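# Place the cover onto the gearbox with two arms

## Task

Set the cover on top of the gearbox so it stays seated there once the robot lets go, with nothing dropped or left off the table.

## Robot and tools

Robot: two YAM arms, left_arm and right_arm, each with a parallel two-finger gripper and a wrist camera. A camera stand sits behind them. Cameras: cam_high (fixed, 672x504), cam_left_wrist and cam_right_wrist (672x504 each, riding on the grippers). Loose objects may get nudged now and then by something other than the robot.

Frames. The scene frame has its origin at table-top height, halfway between the nominal arm bases; +z is up, +x points out over the table, and left_arm is on the +y side (arm names do not match image sides). Calibrated bases: left_arm at (+0.018, +0.337, +0.023) m, quat_wxyz (+1.000, 0, 0, -0.026); right_arm at (-0.030, -0.242, +0.011) m, quat_wxyz (+1.000, 0, 0, +0.006). Each arm reports its hand pose, velocities and targets in its own base frame; fixed cameras and table are in the scene frame. Motion offsets are along the axes of that arm's current Hand target. On a gripper, +z runs along the fingers and the fingers open along y. end_effector_position is the point between the pads, roughly 1 cm short of the tips. Reported poses can be off by a few cm, more when reaching far.

Row layout (used by execute_actions and move): 14 numbers, all in [-1, 1]: dx, dy, dz, rx, ry, rz, opening for left_arm, then the same seven for right_arm. Always send all 14 even if one arm is idle. dx..rz are an offset, not a pose: they count from the arm's Hand target as it was when the action or move began, along that target's own axes. Scale: 1.0 = 0.6 m of travel or 180 degrees; rx, ry, rz form one rotation vector. Opening is absolute: +1 fully open (0.094 m), -1 closed. Six zeros for an arm re-request its current Hand target; a 0 in the opening slot really commands half-open, so repeat the present opening to leave a gripper alone.

execute_actions(actions, cameras): actions is a list of actions; each action is a table of up to 15 rows, one per 1/30 s step, and a short table repeats its last row to fill 15 steps. Every row counts from the start pose of that action, so repeating an offset in a later action moves further. Images come back only when actions is empty or cameras names some ("all" for all, [] none). An empty list also reveals the scene number and fields normally omitted.

move(target, speed, blend, opening_speed, grip_force, blocking, cameras): drives each gripper in a straight line from its Hand target to the offset in target (one 14-number row, or a list of up to 15 rows, all counted from the same starting Hand targets). speed is m/s, 0.002 to 2.9, default 0.25; rotation is capped at twice that in rad/s. blend (m) rounds corners in a list; 0 stops at each. opening_speed (0.2 or more, scale units per s) closes gently, useful for delicate grips. grip_force sets per-pad force in N, 10 to 50, one value or one per arm; it persists, and lower values close slowly. Paths share a 10 s cap. The result adds a move: line, e.g. done, off_target, moving, held, fault, plus limits such as paced (pose clipped) or held (steps withheld). Moves do not avoid obstacles or the other arm, and grippers lag and overshoot more when fast or stretched. Avoid paths passing close to an arm's own base.

wait(seconds 0 to 10), stop() to brake a running move, zoom_image(camera, region [x0,y0,x1,y1], at most 504x504 px, from the newest image), read_manual(section "licences"), finished_scene(scene) ends the scene irreversibly; call nothing after it in that reply.

Reading results: Hand target is the last commanded pose after clipping; the gripper often rests short of it, so check the actual position and tilt after each move and send the remaining distance as an offset. Orientation commands are clipped to within 40 degrees of the current one per step. grip_measured uses the opening scale; it reads a bit wide when empty and up to ~0.064 narrower than a firmly squeezed part. grip_effort_nm is gripper motor effort (negative closing), not pad force. Joint torques include gravity and noise. Joint velocities may just say within noise. Watch for MOTOR HOT (75 °C); at 90 °C the arm folds and idles for the rest of the scene; avoid holding loads stretched out or pushing into unreachable poses.

Avoid: dropping the cover or letting go while it moves, fast contact with the gearbox or table, pushing far past a contact (back the target off to stop a push), grippers or wrist cameras touching each other, one gripper closing on the other's fingers, strain on camera cables, and anything ending up off the table. The cover must stay on the gearbox after release.

Each tool is called after "Emit:" as name([rows], argument=value, ...), one row to a line, values as JSON.

## Session

Emit:
execute_actions(actions=[])

Emit:
zoom_image(camera="cam_high", region=[240, 60, 560, 300])

Scene clock: 0.00 s.
left_arm: end_effector_position=(+0.3090, -0.0572, +0.1000) grip_measured=+1.000 grip_effort_nm=n/a end_effector_quat_wxyz=(+0.570, -0.116, +0.789, -0.197) | right_arm: end_effector_position=(+0.4348, +0.0454, +0.1060) grip_measured=+1.000 grip_effort_nm=n/a end_effector_quat_wxyz=(+0.531, +0.033, +0.846, +0.032)
Joint positions: left_arm=[-0.179 1.099 0.058 0.765 0.007 -0.477 0.094] | right_arm=[0.15 1.581 0.634 0.496 0.116 0.155 0.094]
Joint velocities: within noise
Joint torques (N m): no reading
Motor temperatures (°C): left_arm=[21 25 32 29 22 21 20] | right_arm=[23 27 27 32 20 18 19]
Heat: left arm: 32 °C; right arm: 32 °C.
Hand target: left_arm +0.3119, -0.0577, +0.1065; +0.577, -0.115, +0.783, -0.199 | right_arm +0.4370, +0.0456, +0.1127; +0.538, +0.034, +0.842, +0.033
Tool commands: left_gripper/opening=+1.0 right_gripper/opening=+1.0

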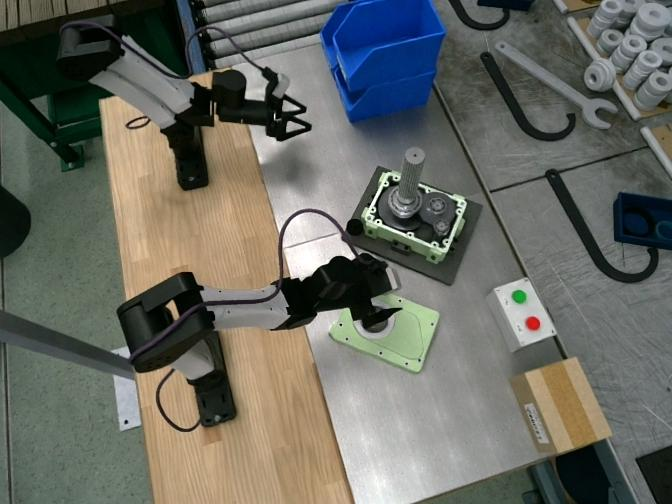

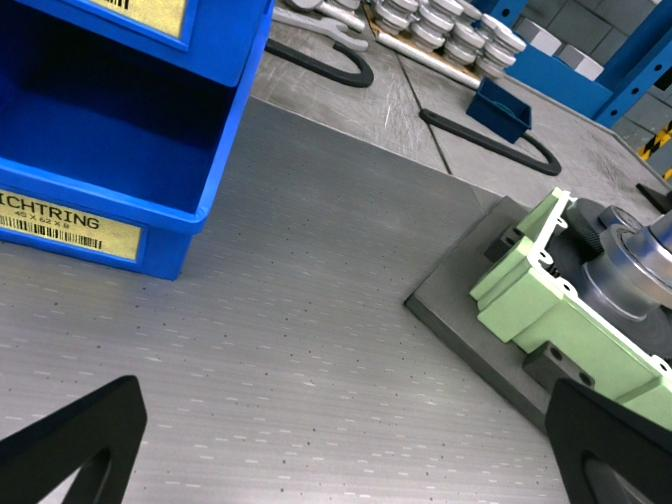

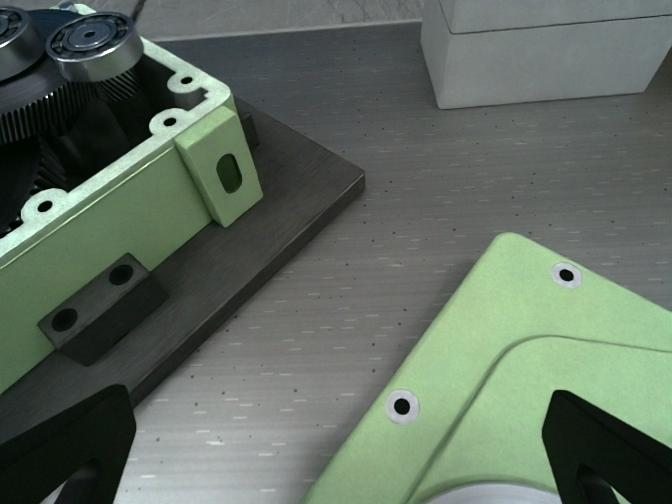

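Scaled by 1.575 from the camera's 672x504 image, which has a finer 960x720 frame.

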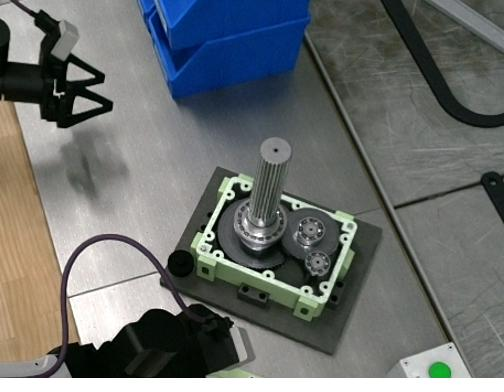

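Emit:
zoom_image(camera="cam_high", region=[350, 140, 490, 280])

Emit:
zoom_image(camera="cam_high", region=[325, 270, 465, 390])

Scaled by 3.600 from the camera's 672x504 image, which has a finer 960x720 frame.

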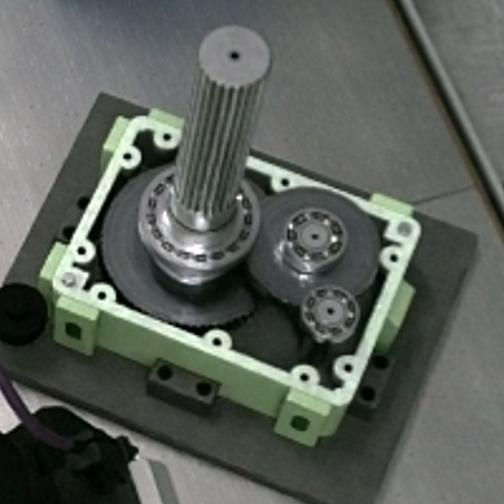

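Scaled by 3.600 from the camera's 672x504 image, which has a finer 960x720 frame.

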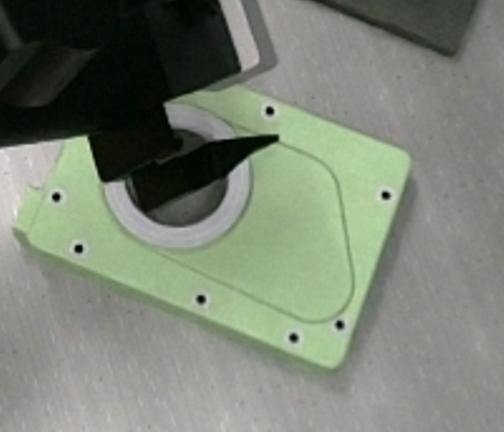

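Emit:
move(target=[-0.009,-0.2062,0.1395,0.2541,-0.0192,0.1749,1,0.034,-0.0832,-0.0687,-0.0256,-0.0576,-0.0402,1], speed=0.3, cameras=["cam_left_wrist","cam_right_wrist"])

Scene clock: 15.87 s.
left_arm: end_effector_position=(+0.3832, -0.1793, +0.1410) grip_measured=+1.000 grip_effort_nm=0.02 end_effector_quat_wxyz=(+0.624, +0.309, +0.640, -0.325) | right_arm: end_effector_position=(+0.3905, -0.0035, +0.1022) grip_measured=+1.000 grip_effort_nm=0.02 end_effector_quat_wxyz=(+0.606, -0.033, +0.795, +0.028)
Joint positions: left_arm=[-0.142 1.844 0.514 1.314 0.788 -0.019 0.094] | right_arm=[-0.081 1.54 0.321 0.947 -0.162 -0.041 0.094]
Joint torques (N m): left_arm=[0.2 -5.79 6.94 1.69 0.08 0.28] | right_arm=[-0.7 -6 5.2 2.41 -0.18 -0.03]
Heat: left arm: 33 °C; right arm: 35 °C.
Hand target: left_arm +0.3871, -0.1810, +0.1451; +0.630, +0.321, +0.630, -0.321 | right_arm +0.3900, -0.0031, +0.1071; +0.614, -0.038, +0.788, +0.030
Off the commanded pose: left_arm 0.006 m, 2 deg | right_arm 0.005 m, 1 deg.
move: done
Images, in order (width x height): cam_left_wrist 672x504, cam_right_wrist 672x504.

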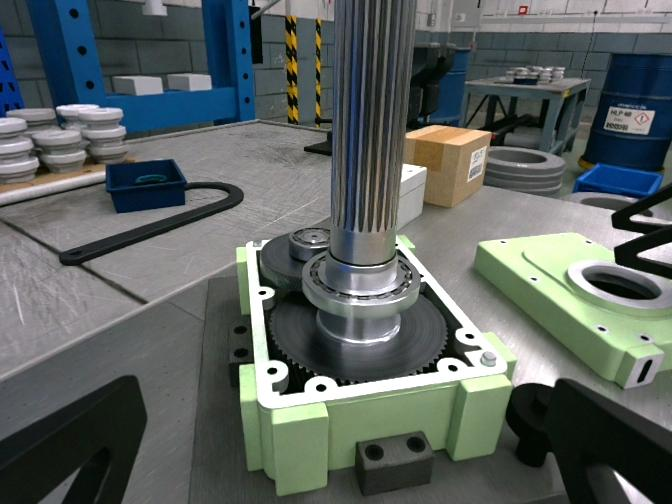

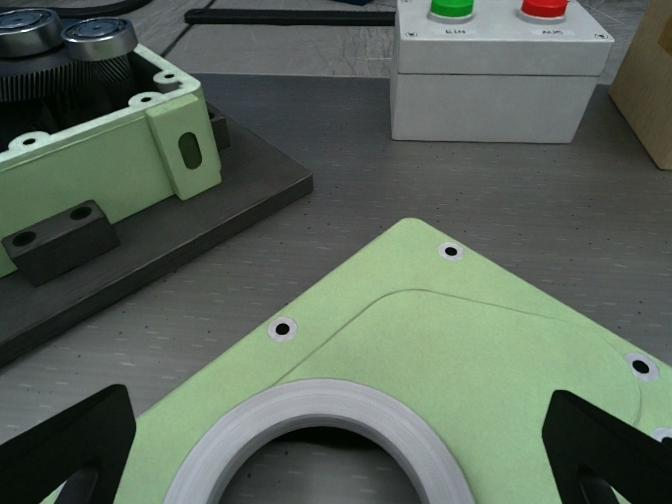

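Emit:
move(target=[0,0,0,0,0,0,1,0.0386,0.0049,0.0102,0,0,0,1], speed=0.12, cameras=["cam_right_wrist"])

Scene clock: 21.90 s.
left_arm: end_effector_position=(+0.3831, -0.1793, +0.1410) grip_measured=+1.000 grip_effort_nm=0.02 end_effector_quat_wxyz=(+0.624, +0.309, +0.640, -0.325) | right_arm: end_effector_position=(+0.3902, -0.0035, +0.0829) grip_measured=+1.000 grip_effort_nm=0.02 end_effector_quat_wxyz=(+0.611, -0.034, +0.790, +0.027)
Joint positions: left_arm=[-0.142 1.844 0.514 1.314 0.789 -0.019 0.094] | right_arm=[-0.081 1.68 0.289 1.133 -0.162 -0.041 0.094]
Joint torques (N m): left_arm=[0.16 -5.82 6.99 1.68 0.11 0.28] | right_arm=[0.32 -5.07 4.46 2.43 -0.05 0.01]
Motor temperatures (°C): left_arm=[21 26 34 33 22 21 20] | right_arm=[23 28 29 37 20 18 19]
Heat: left arm: 34 °C; right arm: 37 °C.
Hand target: left_arm +0.3870, -0.1810, +0.1451; +0.630, +0.321, +0.630, -0.321 | right_arm +0.3900, -0.0002, +0.0830; +0.614, -0.038, +0.788, +0.029
Off the commanded pose: left_arm 0.006 m, 2 deg | right_arm 0.003 m, 1 deg.
move: done
Images, in order (width x height): cam_right_wrist 672x504.

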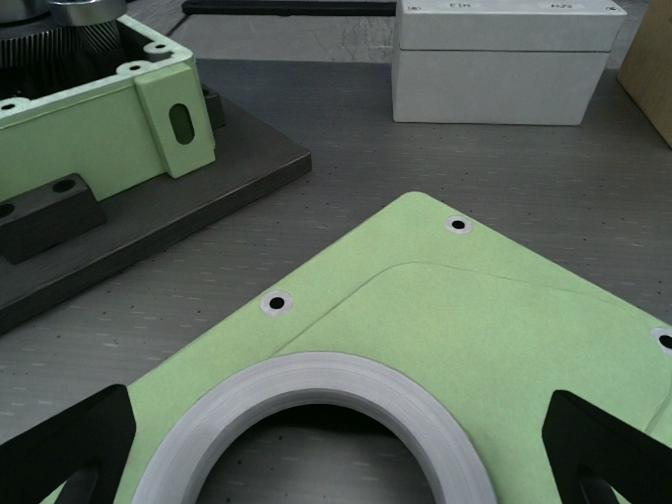

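Emit:
move(target=[0,0,0,0,0,0,1,0.0160,0.0095,-0.0060,0,0,0,1], speed=0.12, cameras=["cam_right_wrist"])

Scene clock: 26.00 s.
left_arm: end_effector_position=(+0.3831, -0.1793, +0.1410) grip_measured=+1.000 grip_effort_nm=0.02 end_effector_quat_wxyz=(+0.624, +0.309, +0.640, -0.325) | right_arm: end_effector_position=(+0.3841, +0.0030, +0.0744) grip_measured=+1.000 grip_effort_nm=0.02 end_effector_quat_wxyz=(+0.611, -0.038, +0.790, +0.028)
Joint positions: left_arm=[-0.142 1.844 0.514 1.314 0.789 -0.019 0.094] | right_arm=[-0.059 1.724 0.257 1.21 -0.148 -0.041 0.094]
Joint torques (N m): left_arm=[0.2 -5.81 6.9 1.68 0.1 0.28] | right_arm=[0.28 -5.14 3.97 2.41 0.05 0.07]
Heat: left arm: 34 °C; right arm: 37 °C.
Hand target: left_arm +0.3870, -0.1810, +0.1451; +0.630, +0.321, +0.630, -0.321 | right_arm +0.3836, +0.0050, +0.0746; +0.614, -0.038, +0.788, +0.030
Off the commanded pose: left_arm 0.006 m, 2 deg | right_arm 0.002 m, 0 deg.
move: done
Images, in order (width x height): cam_right_wrist 672x504.

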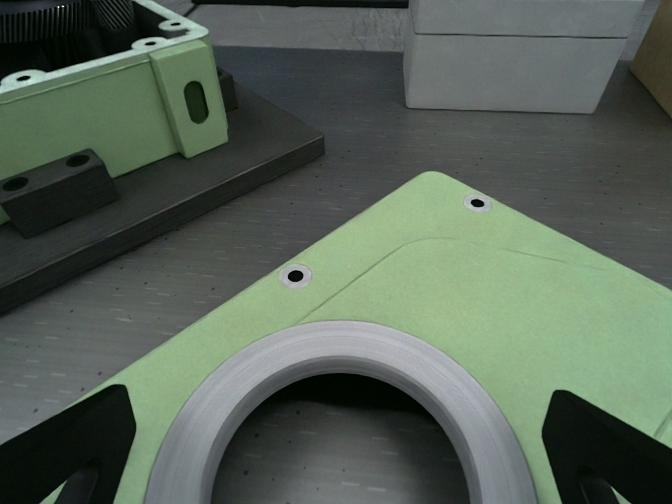

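Emit:
move([
  [0,0,0,0,0,0,1,0.0186,-0.0008,0.0047,0,0,0,1],
  [0,0,0,0,0,0,1,0.0186,-0.0008,0.0047,0,0,0,0.6],
], speed=0.12, opening_speed=0.8, cameras=["cam_right_wrist"])

Scene clock: 28.40 s.
left_arm: end_effector_position=(+0.3831, -0.1793, +0.1410) grip_measured=+1.000 grip_effort_nm=0.02 end_effector_quat_wxyz=(+0.624, +0.309, +0.640, -0.325) | right_arm: end_effector_position=(+0.3846, +0.0027, +0.0633) grip_measured=+0.842 grip_effort_nm=-1.01 end_effector_quat_wxyz=(+0.612, -0.038, +0.790, +0.027)
Joint positions: left_arm=[-0.142 1.844 0.514 1.314 0.789 -0.019 0.094] | right_arm=[-0.059 1.813 0.251 1.306 -0.147 -0.042 0.087]
Joint torques (N m): left_arm=[0.16 -5.79 6.98 1.68 0.09 0.27] | right_arm=[0.14 -5.5 3.37 2.41 -0.01 0.06]
Heat: left arm: 34 °C; right arm: 37 °C.
Hand target: left_arm +0.3870, -0.1810, +0.1451; +0.630, +0.321, +0.630, -0.321 | right_arm +0.3836, +0.0045, +0.0631; +0.614, -0.038, +0.788, +0.030
Off the commanded pose: left_arm 0.006 m, 2 deg | right_arm 0.002 m, 0 deg.
move: done
Images, in order (width x height): cam_right_wrist 672x504.

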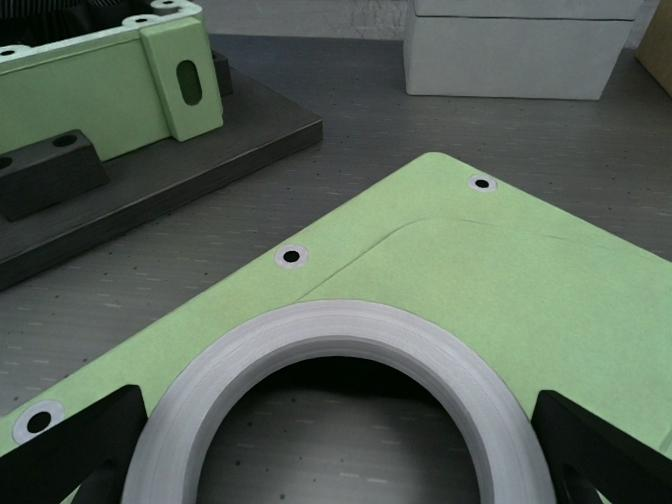

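Emit:
move([
  [0,0,0,0,0,0,1,-0.1972,-0.0012,-0.0361,0,-0.0889,0,0.6],
  [0,0,0,0,0,0,1,-0.7150,-0.0030,-0.1439,0,-0.1056,0,0.6],
  [0,0,0,0,0,0,1,-0.7814,0.3341,0.1202,-0.0033,-0.1135,0.0351,0.6],
], speed=[0.12,0.25,0.22], blend=[0.03,0.06,0], cameras=["all"])

Scene clock: 35.93 s.
left_arm: end_effector_position=(+0.3831, -0.1793, +0.1410) grip_measured=+1.000 grip_effort_nm=0.02 end_effector_quat_wxyz=(+0.624, +0.309, +0.640, -0.325) | right_arm: end_effector_position=(+0.5351, +0.2271, +0.3762) grip_measured=+0.841 grip_effort_nm=-1.01 end_effector_quat_wxyz=(+0.623, -0.040, +0.780, +0.041)
Joint positions: left_arm=[-0.142 1.844 0.514 1.314 0.789 -0.019 0.094] | right_arm=[0.514 1.906 1.945 -0.281 0.386 0.107 0.087]
Joint torques (N m): left_arm=[0.16 -5.78 6.93 1.69 0.12 0.28] | right_arm=[-0.49 -16.28 16.28 4.45 0.54 -0.3]
Motor temperatures (°C): left_arm=[21 27 34 33 22 21 20] | right_arm=[23 29 31 42 20 18 19]
Heat: left arm: 34 °C; right arm: 42 °C.
Hand target: left_arm +0.3870, -0.1810, +0.1451; +0.630, +0.321, +0.630, -0.321 | right_arm +0.5482, +0.2219, +0.5000; +0.741, +0.008, +0.668, +0.074
Off the commanded pose: left_arm 0.006 m, 2 deg | right_arm 0.125 m, 20 deg.
move: off_target (right_arm)

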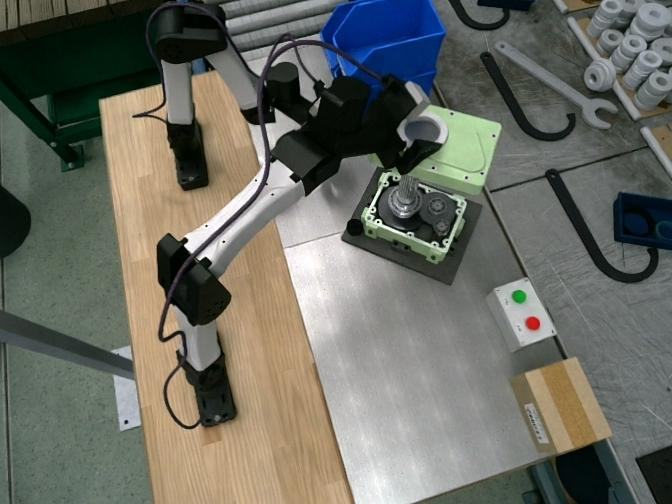

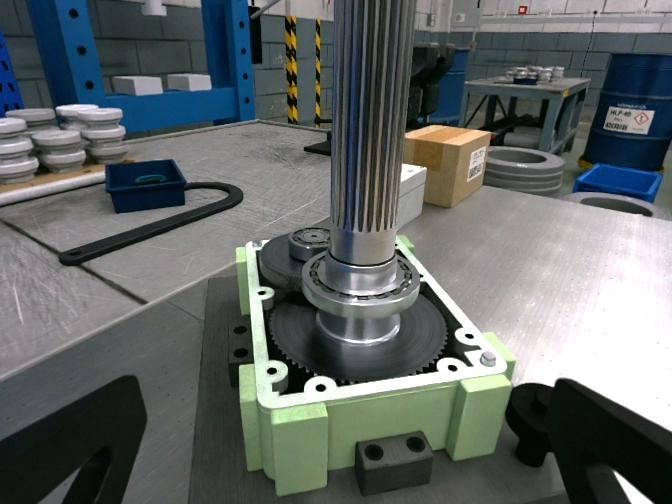

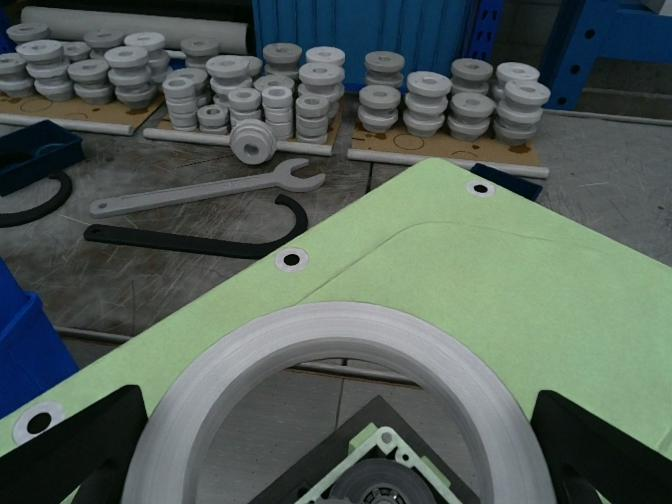

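Emit:
move(target=[0,0,0,0,0,0,1,0.1029,-0.0170,-0.0141,0.0132,-0.0015,-0.0014,0.6], speed=0.12, cameras=["cam_high","cam_right_wrist"])

Scene clock: 39.37 s.
left_arm: end_effector_position=(+0.3831, -0.1793, +0.1410) grip_measured=+1.000 grip_effort_nm=0.02 end_effector_quat_wxyz=(+0.624, +0.309, +0.640, -0.325) | right_arm: end_effector_position=(+0.5387, +0.2208, +0.3183) grip_measured=+0.841 grip_effort_nm=-1.01 end_effector_quat_wxyz=(+0.623, -0.026, +0.782, +0.023)
Joint positions: left_arm=[-0.142 1.844 0.514 1.314 0.789 -0.019 0.094] | right_arm=[0.514 1.881 1.682 -0.049 0.431 0.109 0.087]
Joint torques (N m): left_arm=[0.18 -5.76 6.91 1.7 0.11 0.27] | right_arm=[0.17 -18.35 12.89 4.61 0.61 -0.31]
Heat: left arm: 35 °C; right arm: 45 °C.
Hand target: left_arm +0.3870, -0.1810, +0.1451; +0.630, +0.321, +0.630, -0.321 | right_arm +0.5469, +0.2185, +0.4370; +0.742, +0.022, +0.667, +0.058
Off the commanded pose: left_arm 0.006 m, 2 deg | right_arm 0.119 m, 20 deg.
move: off_target (right_arm)
Images, in order (width x height): cam_high 672x504, cam_right_wrist 672x504.

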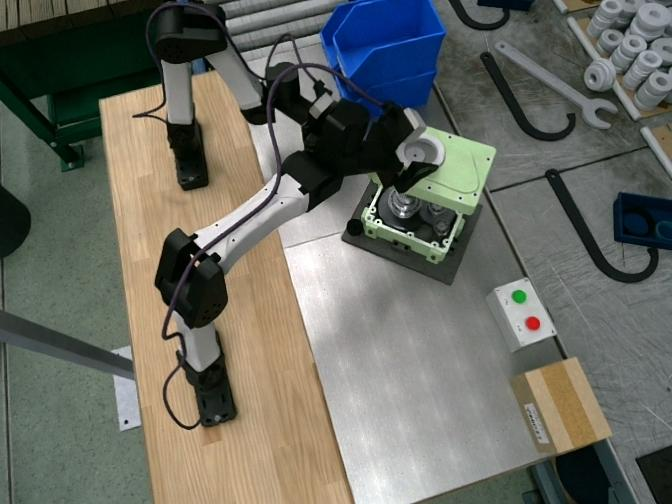

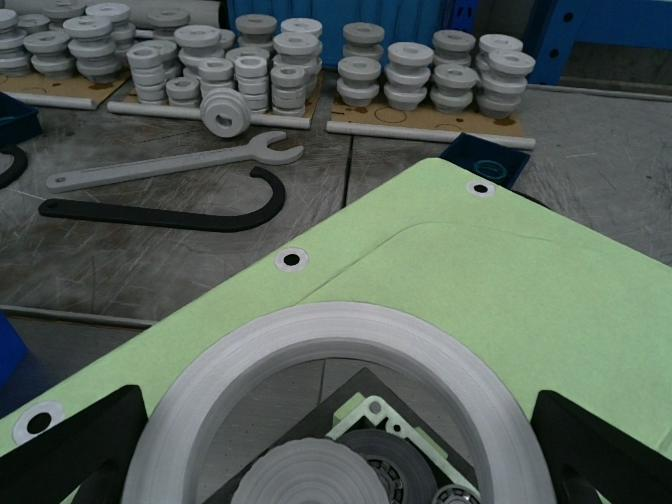

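Emit:
zoom_image(camera="cam_high", region=[350, 110, 490, 250])

Emit:
zoom_image(camera="cam_right_wrist", region=[120, 280, 560, 504])

Scaled by 3.600 from the camera's 672x504 image, which has a finer 960x720 frame.

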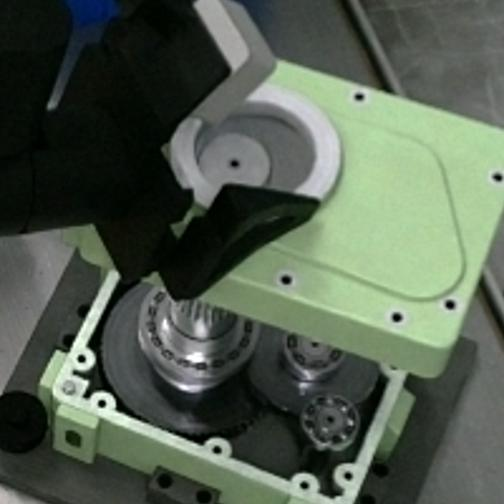

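Scaled by 1.145 from the camera's 672x504 image, which has a finer 960x720 frame.

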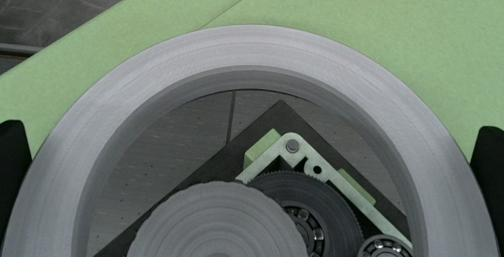

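Emit:
move(target=[0,0,0,0,0,0,1,0.0008,0.0119,-0.0045,0,0,0,0.6], speed=0.1, cameras=["cam_right_wrist"])

Emit:
zoom_image(camera="cam_right_wrist", region=[120, 280, 560, 504])

Scene clock: 44.17 s.
left_arm: end_effector_position=(+0.3831, -0.1793, +0.1410) grip_measured=+1.000 grip_effort_nm=0.02 end_effector_quat_wxyz=(+0.624, +0.309, +0.640, -0.325) | right_arm: end_effector_position=(+0.5307, +0.2256, +0.3079) grip_measured=+0.841 grip_effort_nm=-1.01 end_effector_quat_wxyz=(+0.618, -0.032, +0.786, +0.019)
Joint positions: left_arm=[-0.142 1.844 0.514 1.314 0.789 -0.019 0.094] | right_arm=[0.533 1.865 1.635 -0.034 0.447 0.108 0.087]
Joint torques (N m): left_arm=[0.13 -5.78 6.97 1.67 0.11 0.27] | right_arm=[0.23 -18.06 15.28 4.57 0.67 -0.31]
Motor temperatures (°C): left_arm=[21 27 35 34 22 21 20] | right_arm=[23 33 33 47 20 18 20]
Heat: left arm: 35 °C; right arm: 47 °C.
Hand target: left_arm +0.3870, -0.1810, +0.1451; +0.630, +0.321, +0.630, -0.321 | right_arm +0.5438, +0.2257, +0.4368; +0.742, +0.022, +0.667, +0.058
Off the commanded pose: left_arm 0.006 m, 2 deg | right_arm 0.130 m, 21 deg.
move: off_target (right_arm)
Images, in order (width x height): cam_right_wrist 672x504.

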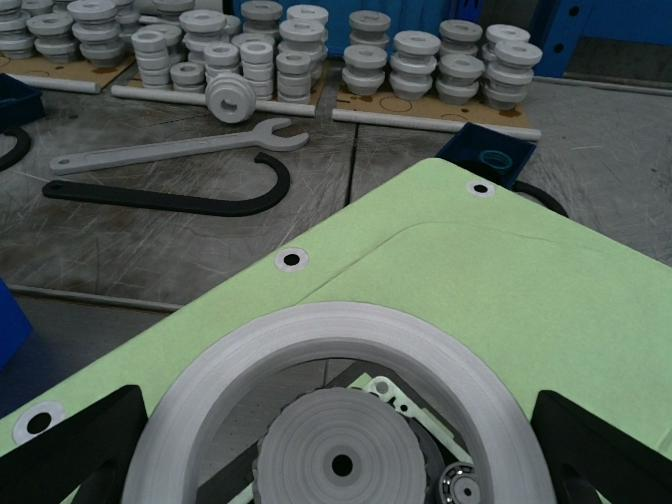

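Scaled by 1.145 from the camera's 672x504 image, which has a finer 960x720 frame.

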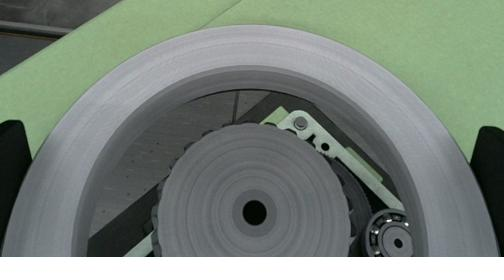

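Emit:
move([
  [0,0,0,0,0,0,1,0.1512,-0.0208,-0.0116,0,0,0,0.6],
  [0,0,0,0,0,0,1,0.2883,-0.0380,-0.0201,0,0,0,0.6],
], speed=0.1, blend=[0.02,0], cameras=["all"])

Emit:
zoom_image(camera="cam_high", region=[350, 140, 490, 280])

Scene clock: 48.37 s.
left_arm: end_effector_position=(+0.3831, -0.1793, +0.1410) grip_measured=+1.000 grip_effort_nm=0.02 end_effector_quat_wxyz=(+0.624, +0.309, +0.640, -0.325) | right_arm: end_effector_position=(+0.5320, +0.2216, +0.1638) grip_measured=+0.841 grip_effort_nm=-1.02 end_effector_quat_wxyz=(+0.635, -0.023, +0.772, +0.023)
Joint positions: left_arm=[-0.142 1.844 0.514 1.314 0.789 -0.019 0.094] | right_arm=[0.526 2.021 1.201 0.605 0.45 0.102 0.086]
Joint torques (N m): left_arm=[0.17 -5.81 7.02 1.69 0.11 0.29] | right_arm=[-0.7 -16.29 11.56 4.62 0.41 -0.3]
Heat: left arm: 35 °C; right arm: 49 °C.
Hand target: left_arm +0.3870, -0.1810, +0.1451; +0.630, +0.321, +0.630, -0.321 | right_arm +0.5509, +0.2224, +0.2622; +0.742, +0.022, +0.667, +0.058
Off the commanded pose: left_arm 0.006 m, 2 deg | right_arm 0.100 m, 18 deg.
move: off_target (right_arm)

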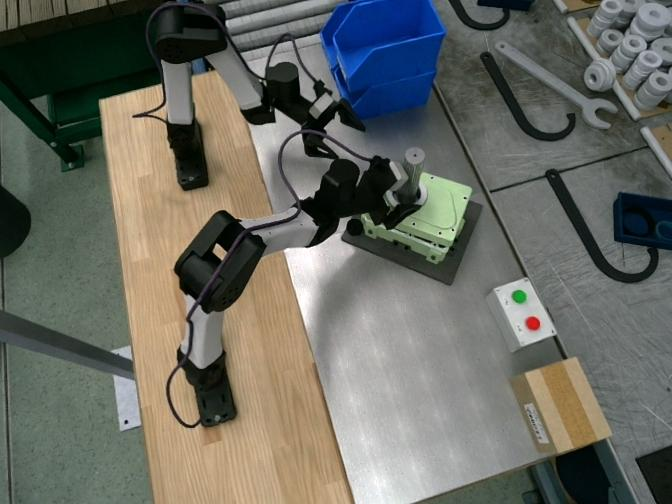

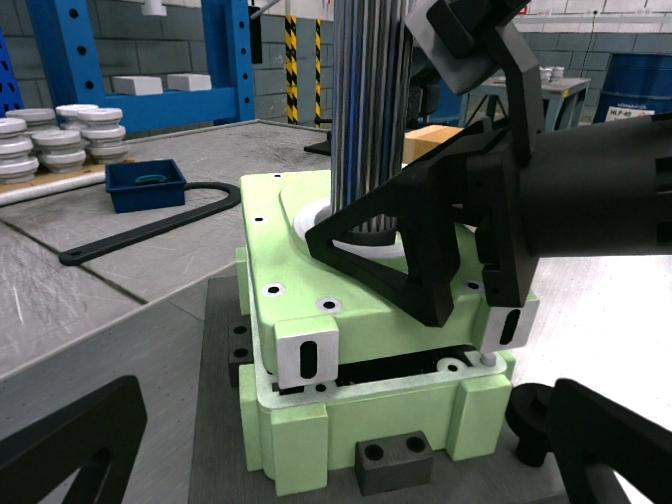

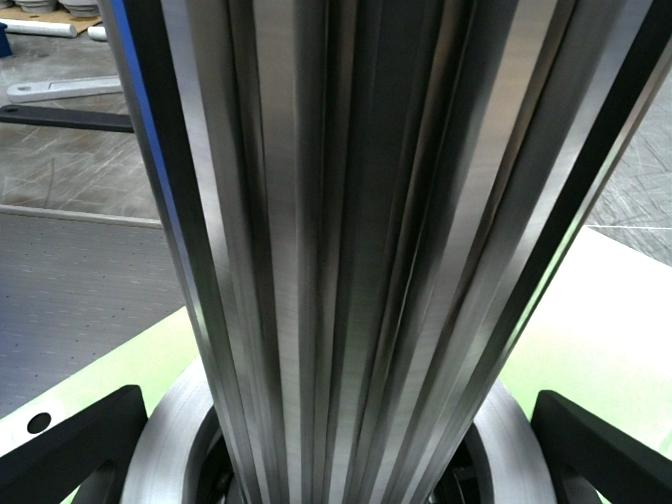

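Scaled by 3.600 from the camera's 672x504 image, which has a finer 960x720 frame.

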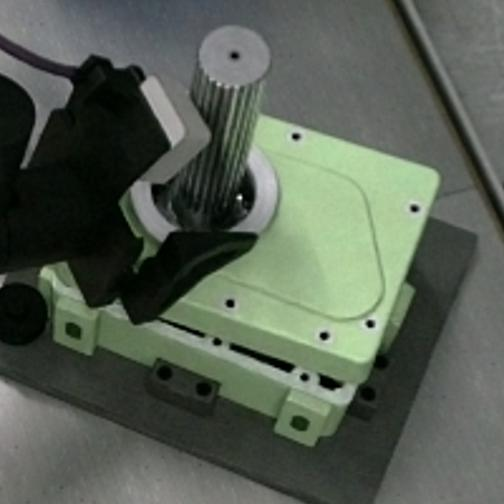

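Emit:
move(target=[0,0,0,0,0,0,1,0.0230,-0.0026,-0.0025,0.0022,0.0199,-0.0004,0.6], speed=0.08, cameras=["all"])

Emit:
zoom_image(camera="cam_high", region=[350, 140, 490, 280])

Emit:
zoom_image(camera="cam_left_wrist", region=[220, 160, 556, 496])

Scene clock: 53.10 s.
left_arm: end_effector_position=(+0.3831, -0.1793, +0.1410) grip_measured=+1.000 grip_effort_nm=0.02 end_effector_quat_wxyz=(+0.624, +0.309, +0.640, -0.325) | right_arm: end_effector_position=(+0.5278, +0.2192, +0.1517) grip_measured=+0.841 grip_effort_nm=-1.01 end_effector_quat_wxyz=(+0.623, -0.024, +0.781, +0.021)
Joint positions: left_arm=[-0.142 1.844 0.514 1.314 0.789 -0.019 0.094] | right_arm=[0.526 2.021 1.18 0.592 0.45 0.112 0.086]
Joint torques (N m): left_arm=[0.21 -5.86 6.99 1.67 0.11 0.29] | right_arm=[-0.73 -16.51 13.34 4.1 0.4 -0.17]
Heat: left arm: 35 °C; right arm: 50 °C.
Hand target: left_arm +0.3870, -0.1810, +0.1451; +0.630, +0.321, +0.630, -0.321 | right_arm +0.5510, +0.2224, +0.2483; +0.721, +0.022, +0.690, +0.056
Off the commanded pose: left_arm 0.006 m, 2 deg | right_arm 0.099 m, 17 deg.
move: off_target (right_arm)

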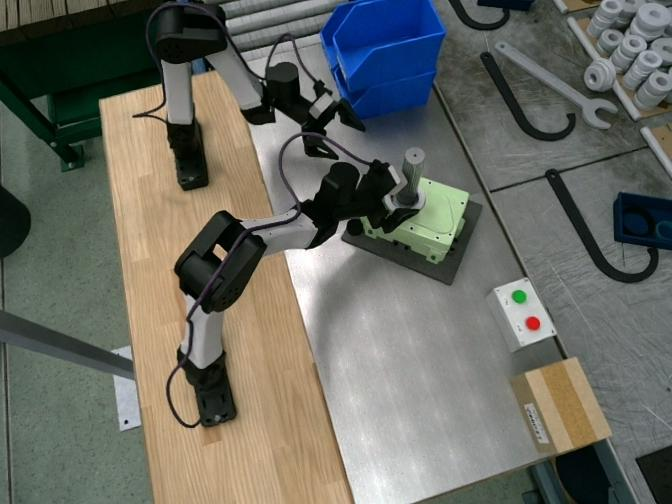

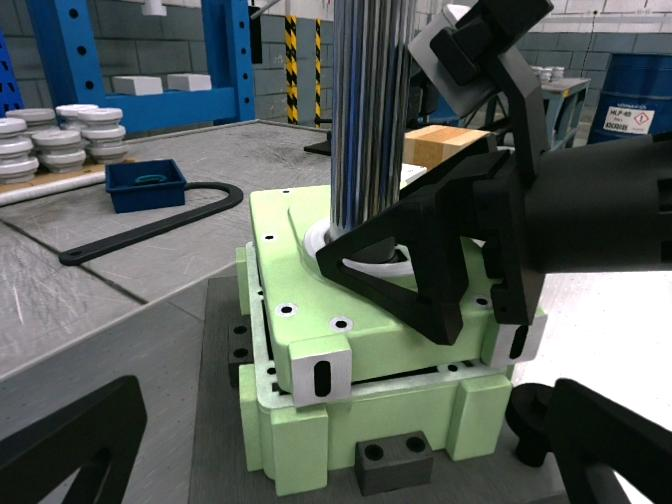

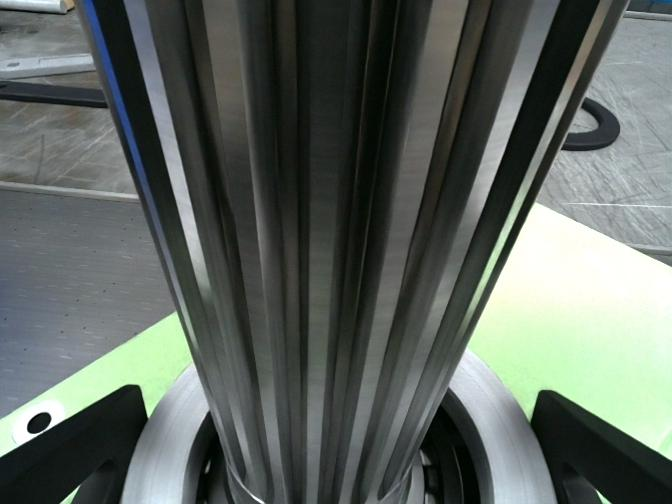

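Scaled by 3.600 from the camera's 672x504 image, which has a finer 960x720 frame.

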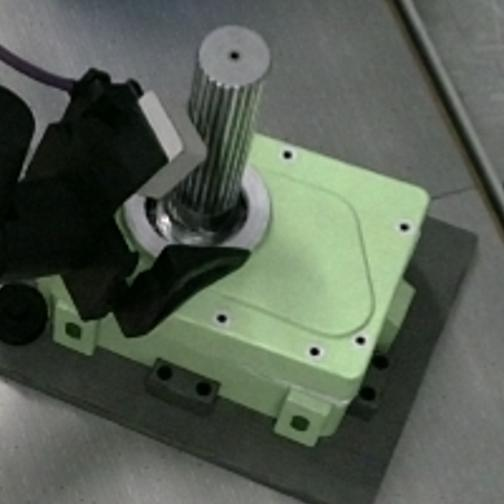

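Scaled by 1.500 from the camera's 672x504 image, which has a finer 960x720 frame.

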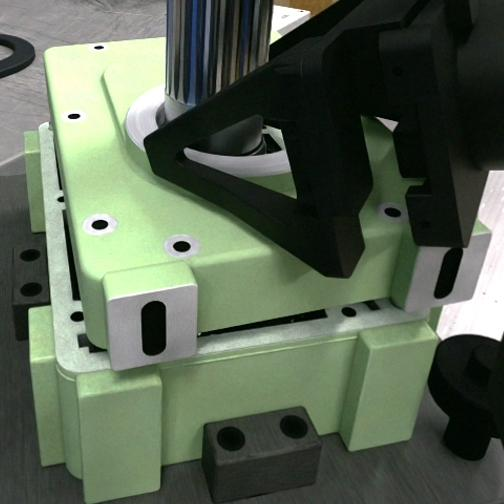

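Emit:
zoom_image(camera="cam_right_wrist", region=[84, 0, 588, 504])

Scaled by 1.000.

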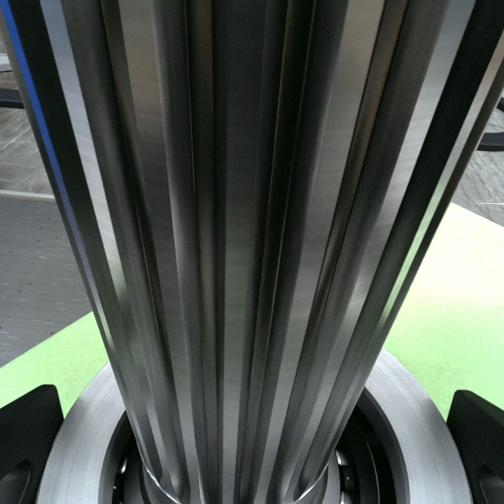

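Emit:
zoom_image(camera="cam_left_wrist", region=[270, 170, 450, 305])

Emit:
zoom_image(camera="cam_high", region=[376, 146, 436, 221])

Scaled by 2.800 from the camera's 672x504 image, which has a finer 960x720 frame.

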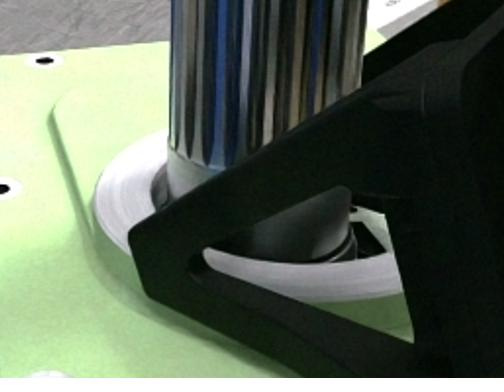

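Scaled by 6.720 from the camera's 672x504 image, which has a finer 960x720 frame.

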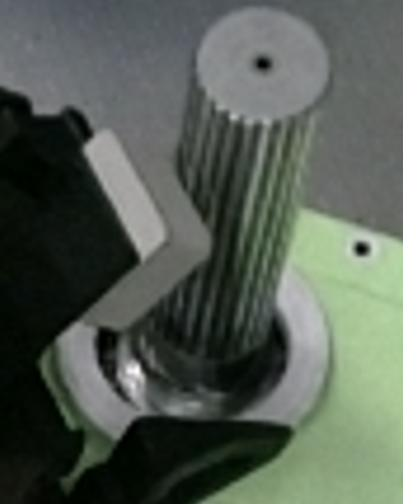

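Emit:
move(target=[0,0,0,0,0,0,1,0.0026,0.0053,0.0070,0.0063,-0.0062,0.0053,0.6], speed=0.08, cameras=["all"])

Emit:
zoom_image(camera="cam_high", region=[350, 140, 490, 280])

Emit:
zoom_image(camera="cam_left_wrist", region=[220, 160, 556, 496])

Scene clock: 69.83 s.
left_arm: end_effector_position=(+0.3831, -0.1793, +0.1410) grip_measured=+1.000 grip_effort_nm=0.02 end_effector_quat_wxyz=(+0.624, +0.309, +0.640, -0.325) | right_arm: end_effector_position=(+0.5307, +0.2186, +0.1506) grip_measured=+0.841 grip_effort_nm=-1.01 end_effector_quat_wxyz=(+0.626, -0.013, +0.780, +0.022)
Joint positions: left_arm=[-0.142 1.844 0.514 1.314 0.789 -0.019 0.094] | right_arm=[0.526 2.035 1.19 0.601 0.463 0.129 0.086]
Joint torques (N m): left_arm=[0.14 -5.76 6.95 1.69 0.11 0.27] | right_arm=[0.09 -15.43 14.23 4.23 0.61 -0.18]
Motor temperatures (°C): left_arm=[21 28 35 34 22 21 20] | right_arm=[23 41 42 56 20 18 21]
Heat: left arm: 35 °C; right arm: 56 °C.
Hand target: left_arm +0.3870, -0.1810, +0.1451; +0.630, +0.321, +0.630, -0.321 | right_arm +0.5550, +0.2259, +0.2471; +0.727, +0.035, +0.684, +0.055
Off the commanded pose: left_arm 0.006 m, 2 deg | right_arm 0.100 m, 17 deg.
move: off_target (right_arm)

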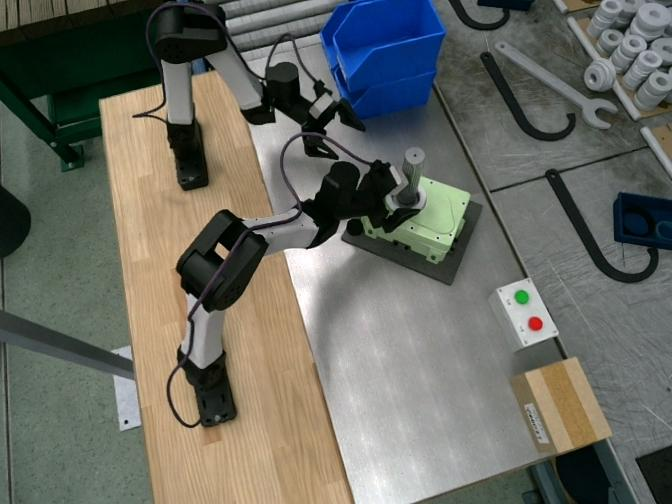

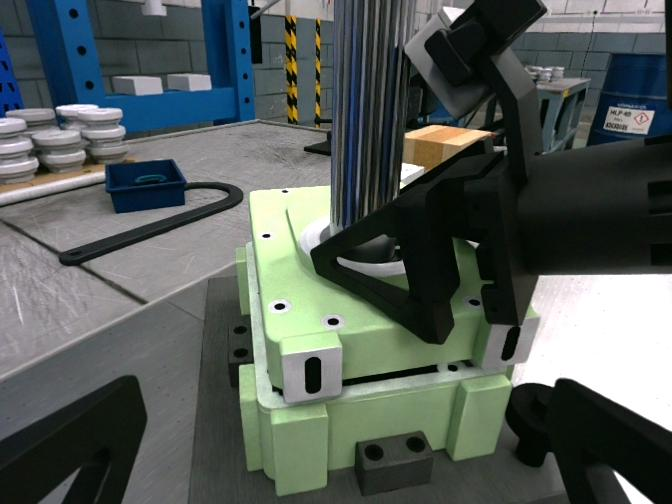

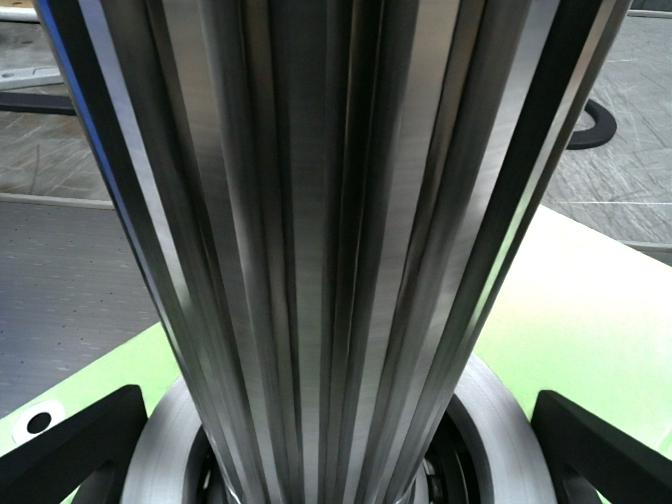

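Scaled by 3.600 from the camera's 672x504 image, which has a finer 960x720 frame.

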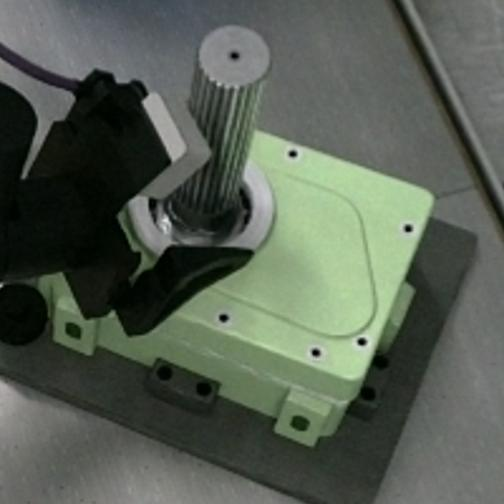

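Scaled by 1.500 from the camera's 672x504 image, which has a finer 960x720 frame.

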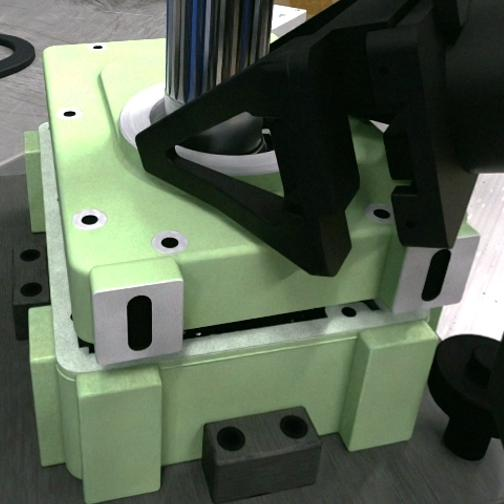

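Emit:
move(target=[0,0,0,0,0,0,1,0.0115,0.0092,0.0055,0,0,0,0.6], speed=0.08, cameras=["all"])

Emit:
zoom_image(camera="cam_high", region=[350, 140, 490, 280])

Emit:
zoom_image(camera="cam_left_wrist", region=[220, 160, 556, 496])

Scene clock: 73.10 s.
left_arm: end_effector_position=(+0.3831, -0.1793, +0.1410) grip_measured=+1.000 grip_effort_nm=0.02 end_effector_quat_wxyz=(+0.624, +0.309, +0.640, -0.325) | right_arm: end_effector_position=(+0.5332, +0.2186, +0.1500) grip_measured=+0.841 grip_effort_nm=-1.01 end_effector_quat_wxyz=(+0.634, +0.006, +0.773, +0.018)
Joint positions: left_arm=[-0.142 1.844 0.514 1.314 0.789 -0.019 0.094] | right_arm=[0.536 2.059 1.202 0.632 0.505 0.146 0.086]
Joint torques (N m): left_arm=[0.16 -5.83 6.95 1.69 0.1 0.28] | right_arm=[0.09 -14.74 15.16 4.04 0.28 -0.42]
Motor temperatures (°C): left_arm=[21 28 35 34 22 21 20] | right_arm=[23 42 43 55 20 18 21]
Heat: left arm: 35 °C; right arm: 55 °C.
Hand target: left_arm +0.3870, -0.1810, +0.1451; +0.630, +0.321, +0.630, -0.321 | right_arm +0.5586, +0.2322, +0.2412; +0.727, +0.036, +0.684, +0.055
Off the commanded pose: left_arm 0.006 m, 2 deg | right_arm 0.096 m, 16 deg.
move: off_target (right_arm)

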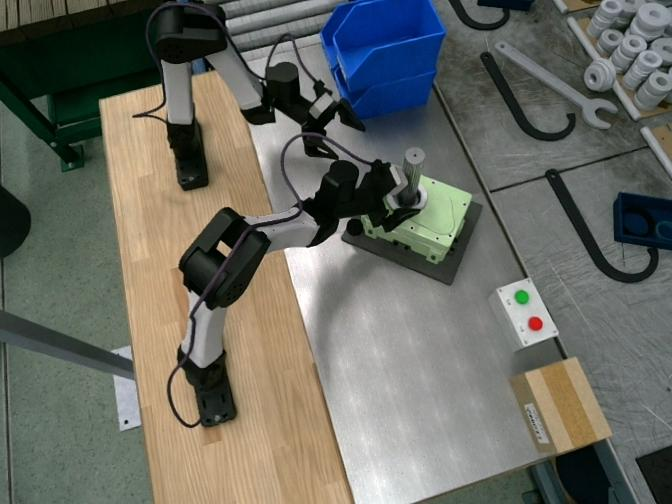

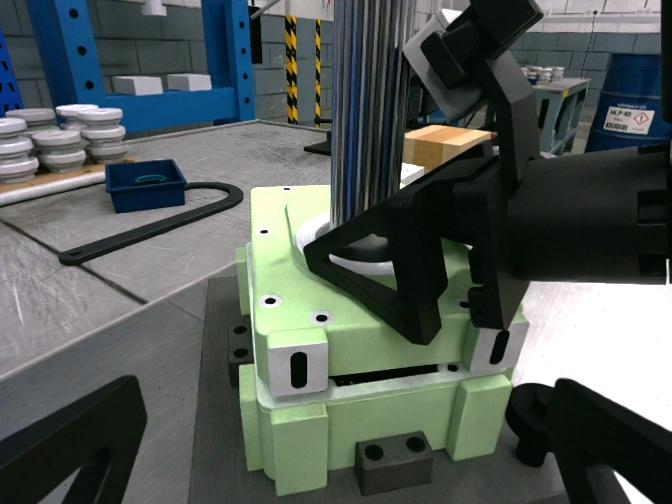

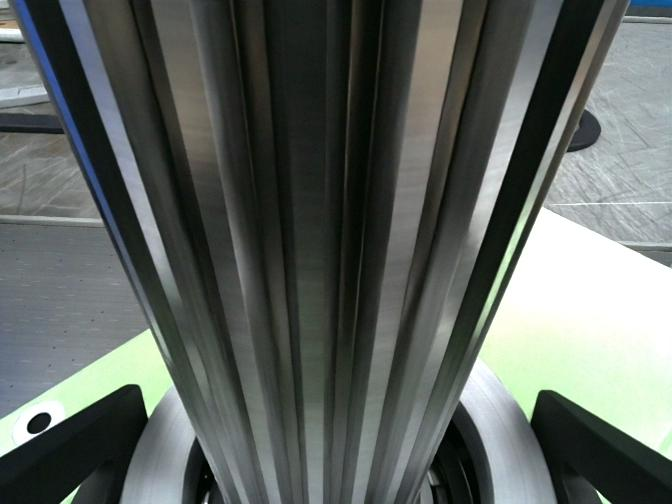

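Scaled by 3.600 from the camera's 672x504 image, which has a finer 960x720 frame.

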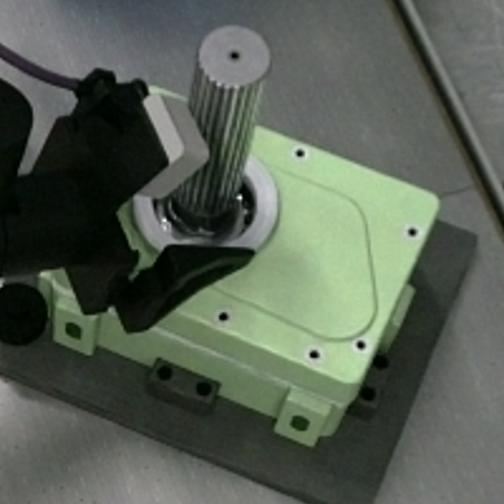

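Scaled by 1.500 from the camera's 672x504 image, which has a finer 960x720 frame.

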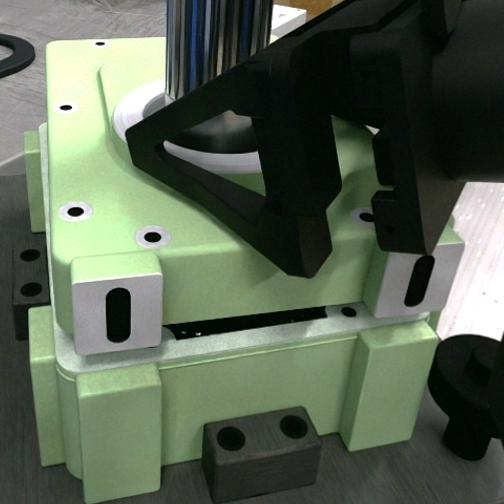

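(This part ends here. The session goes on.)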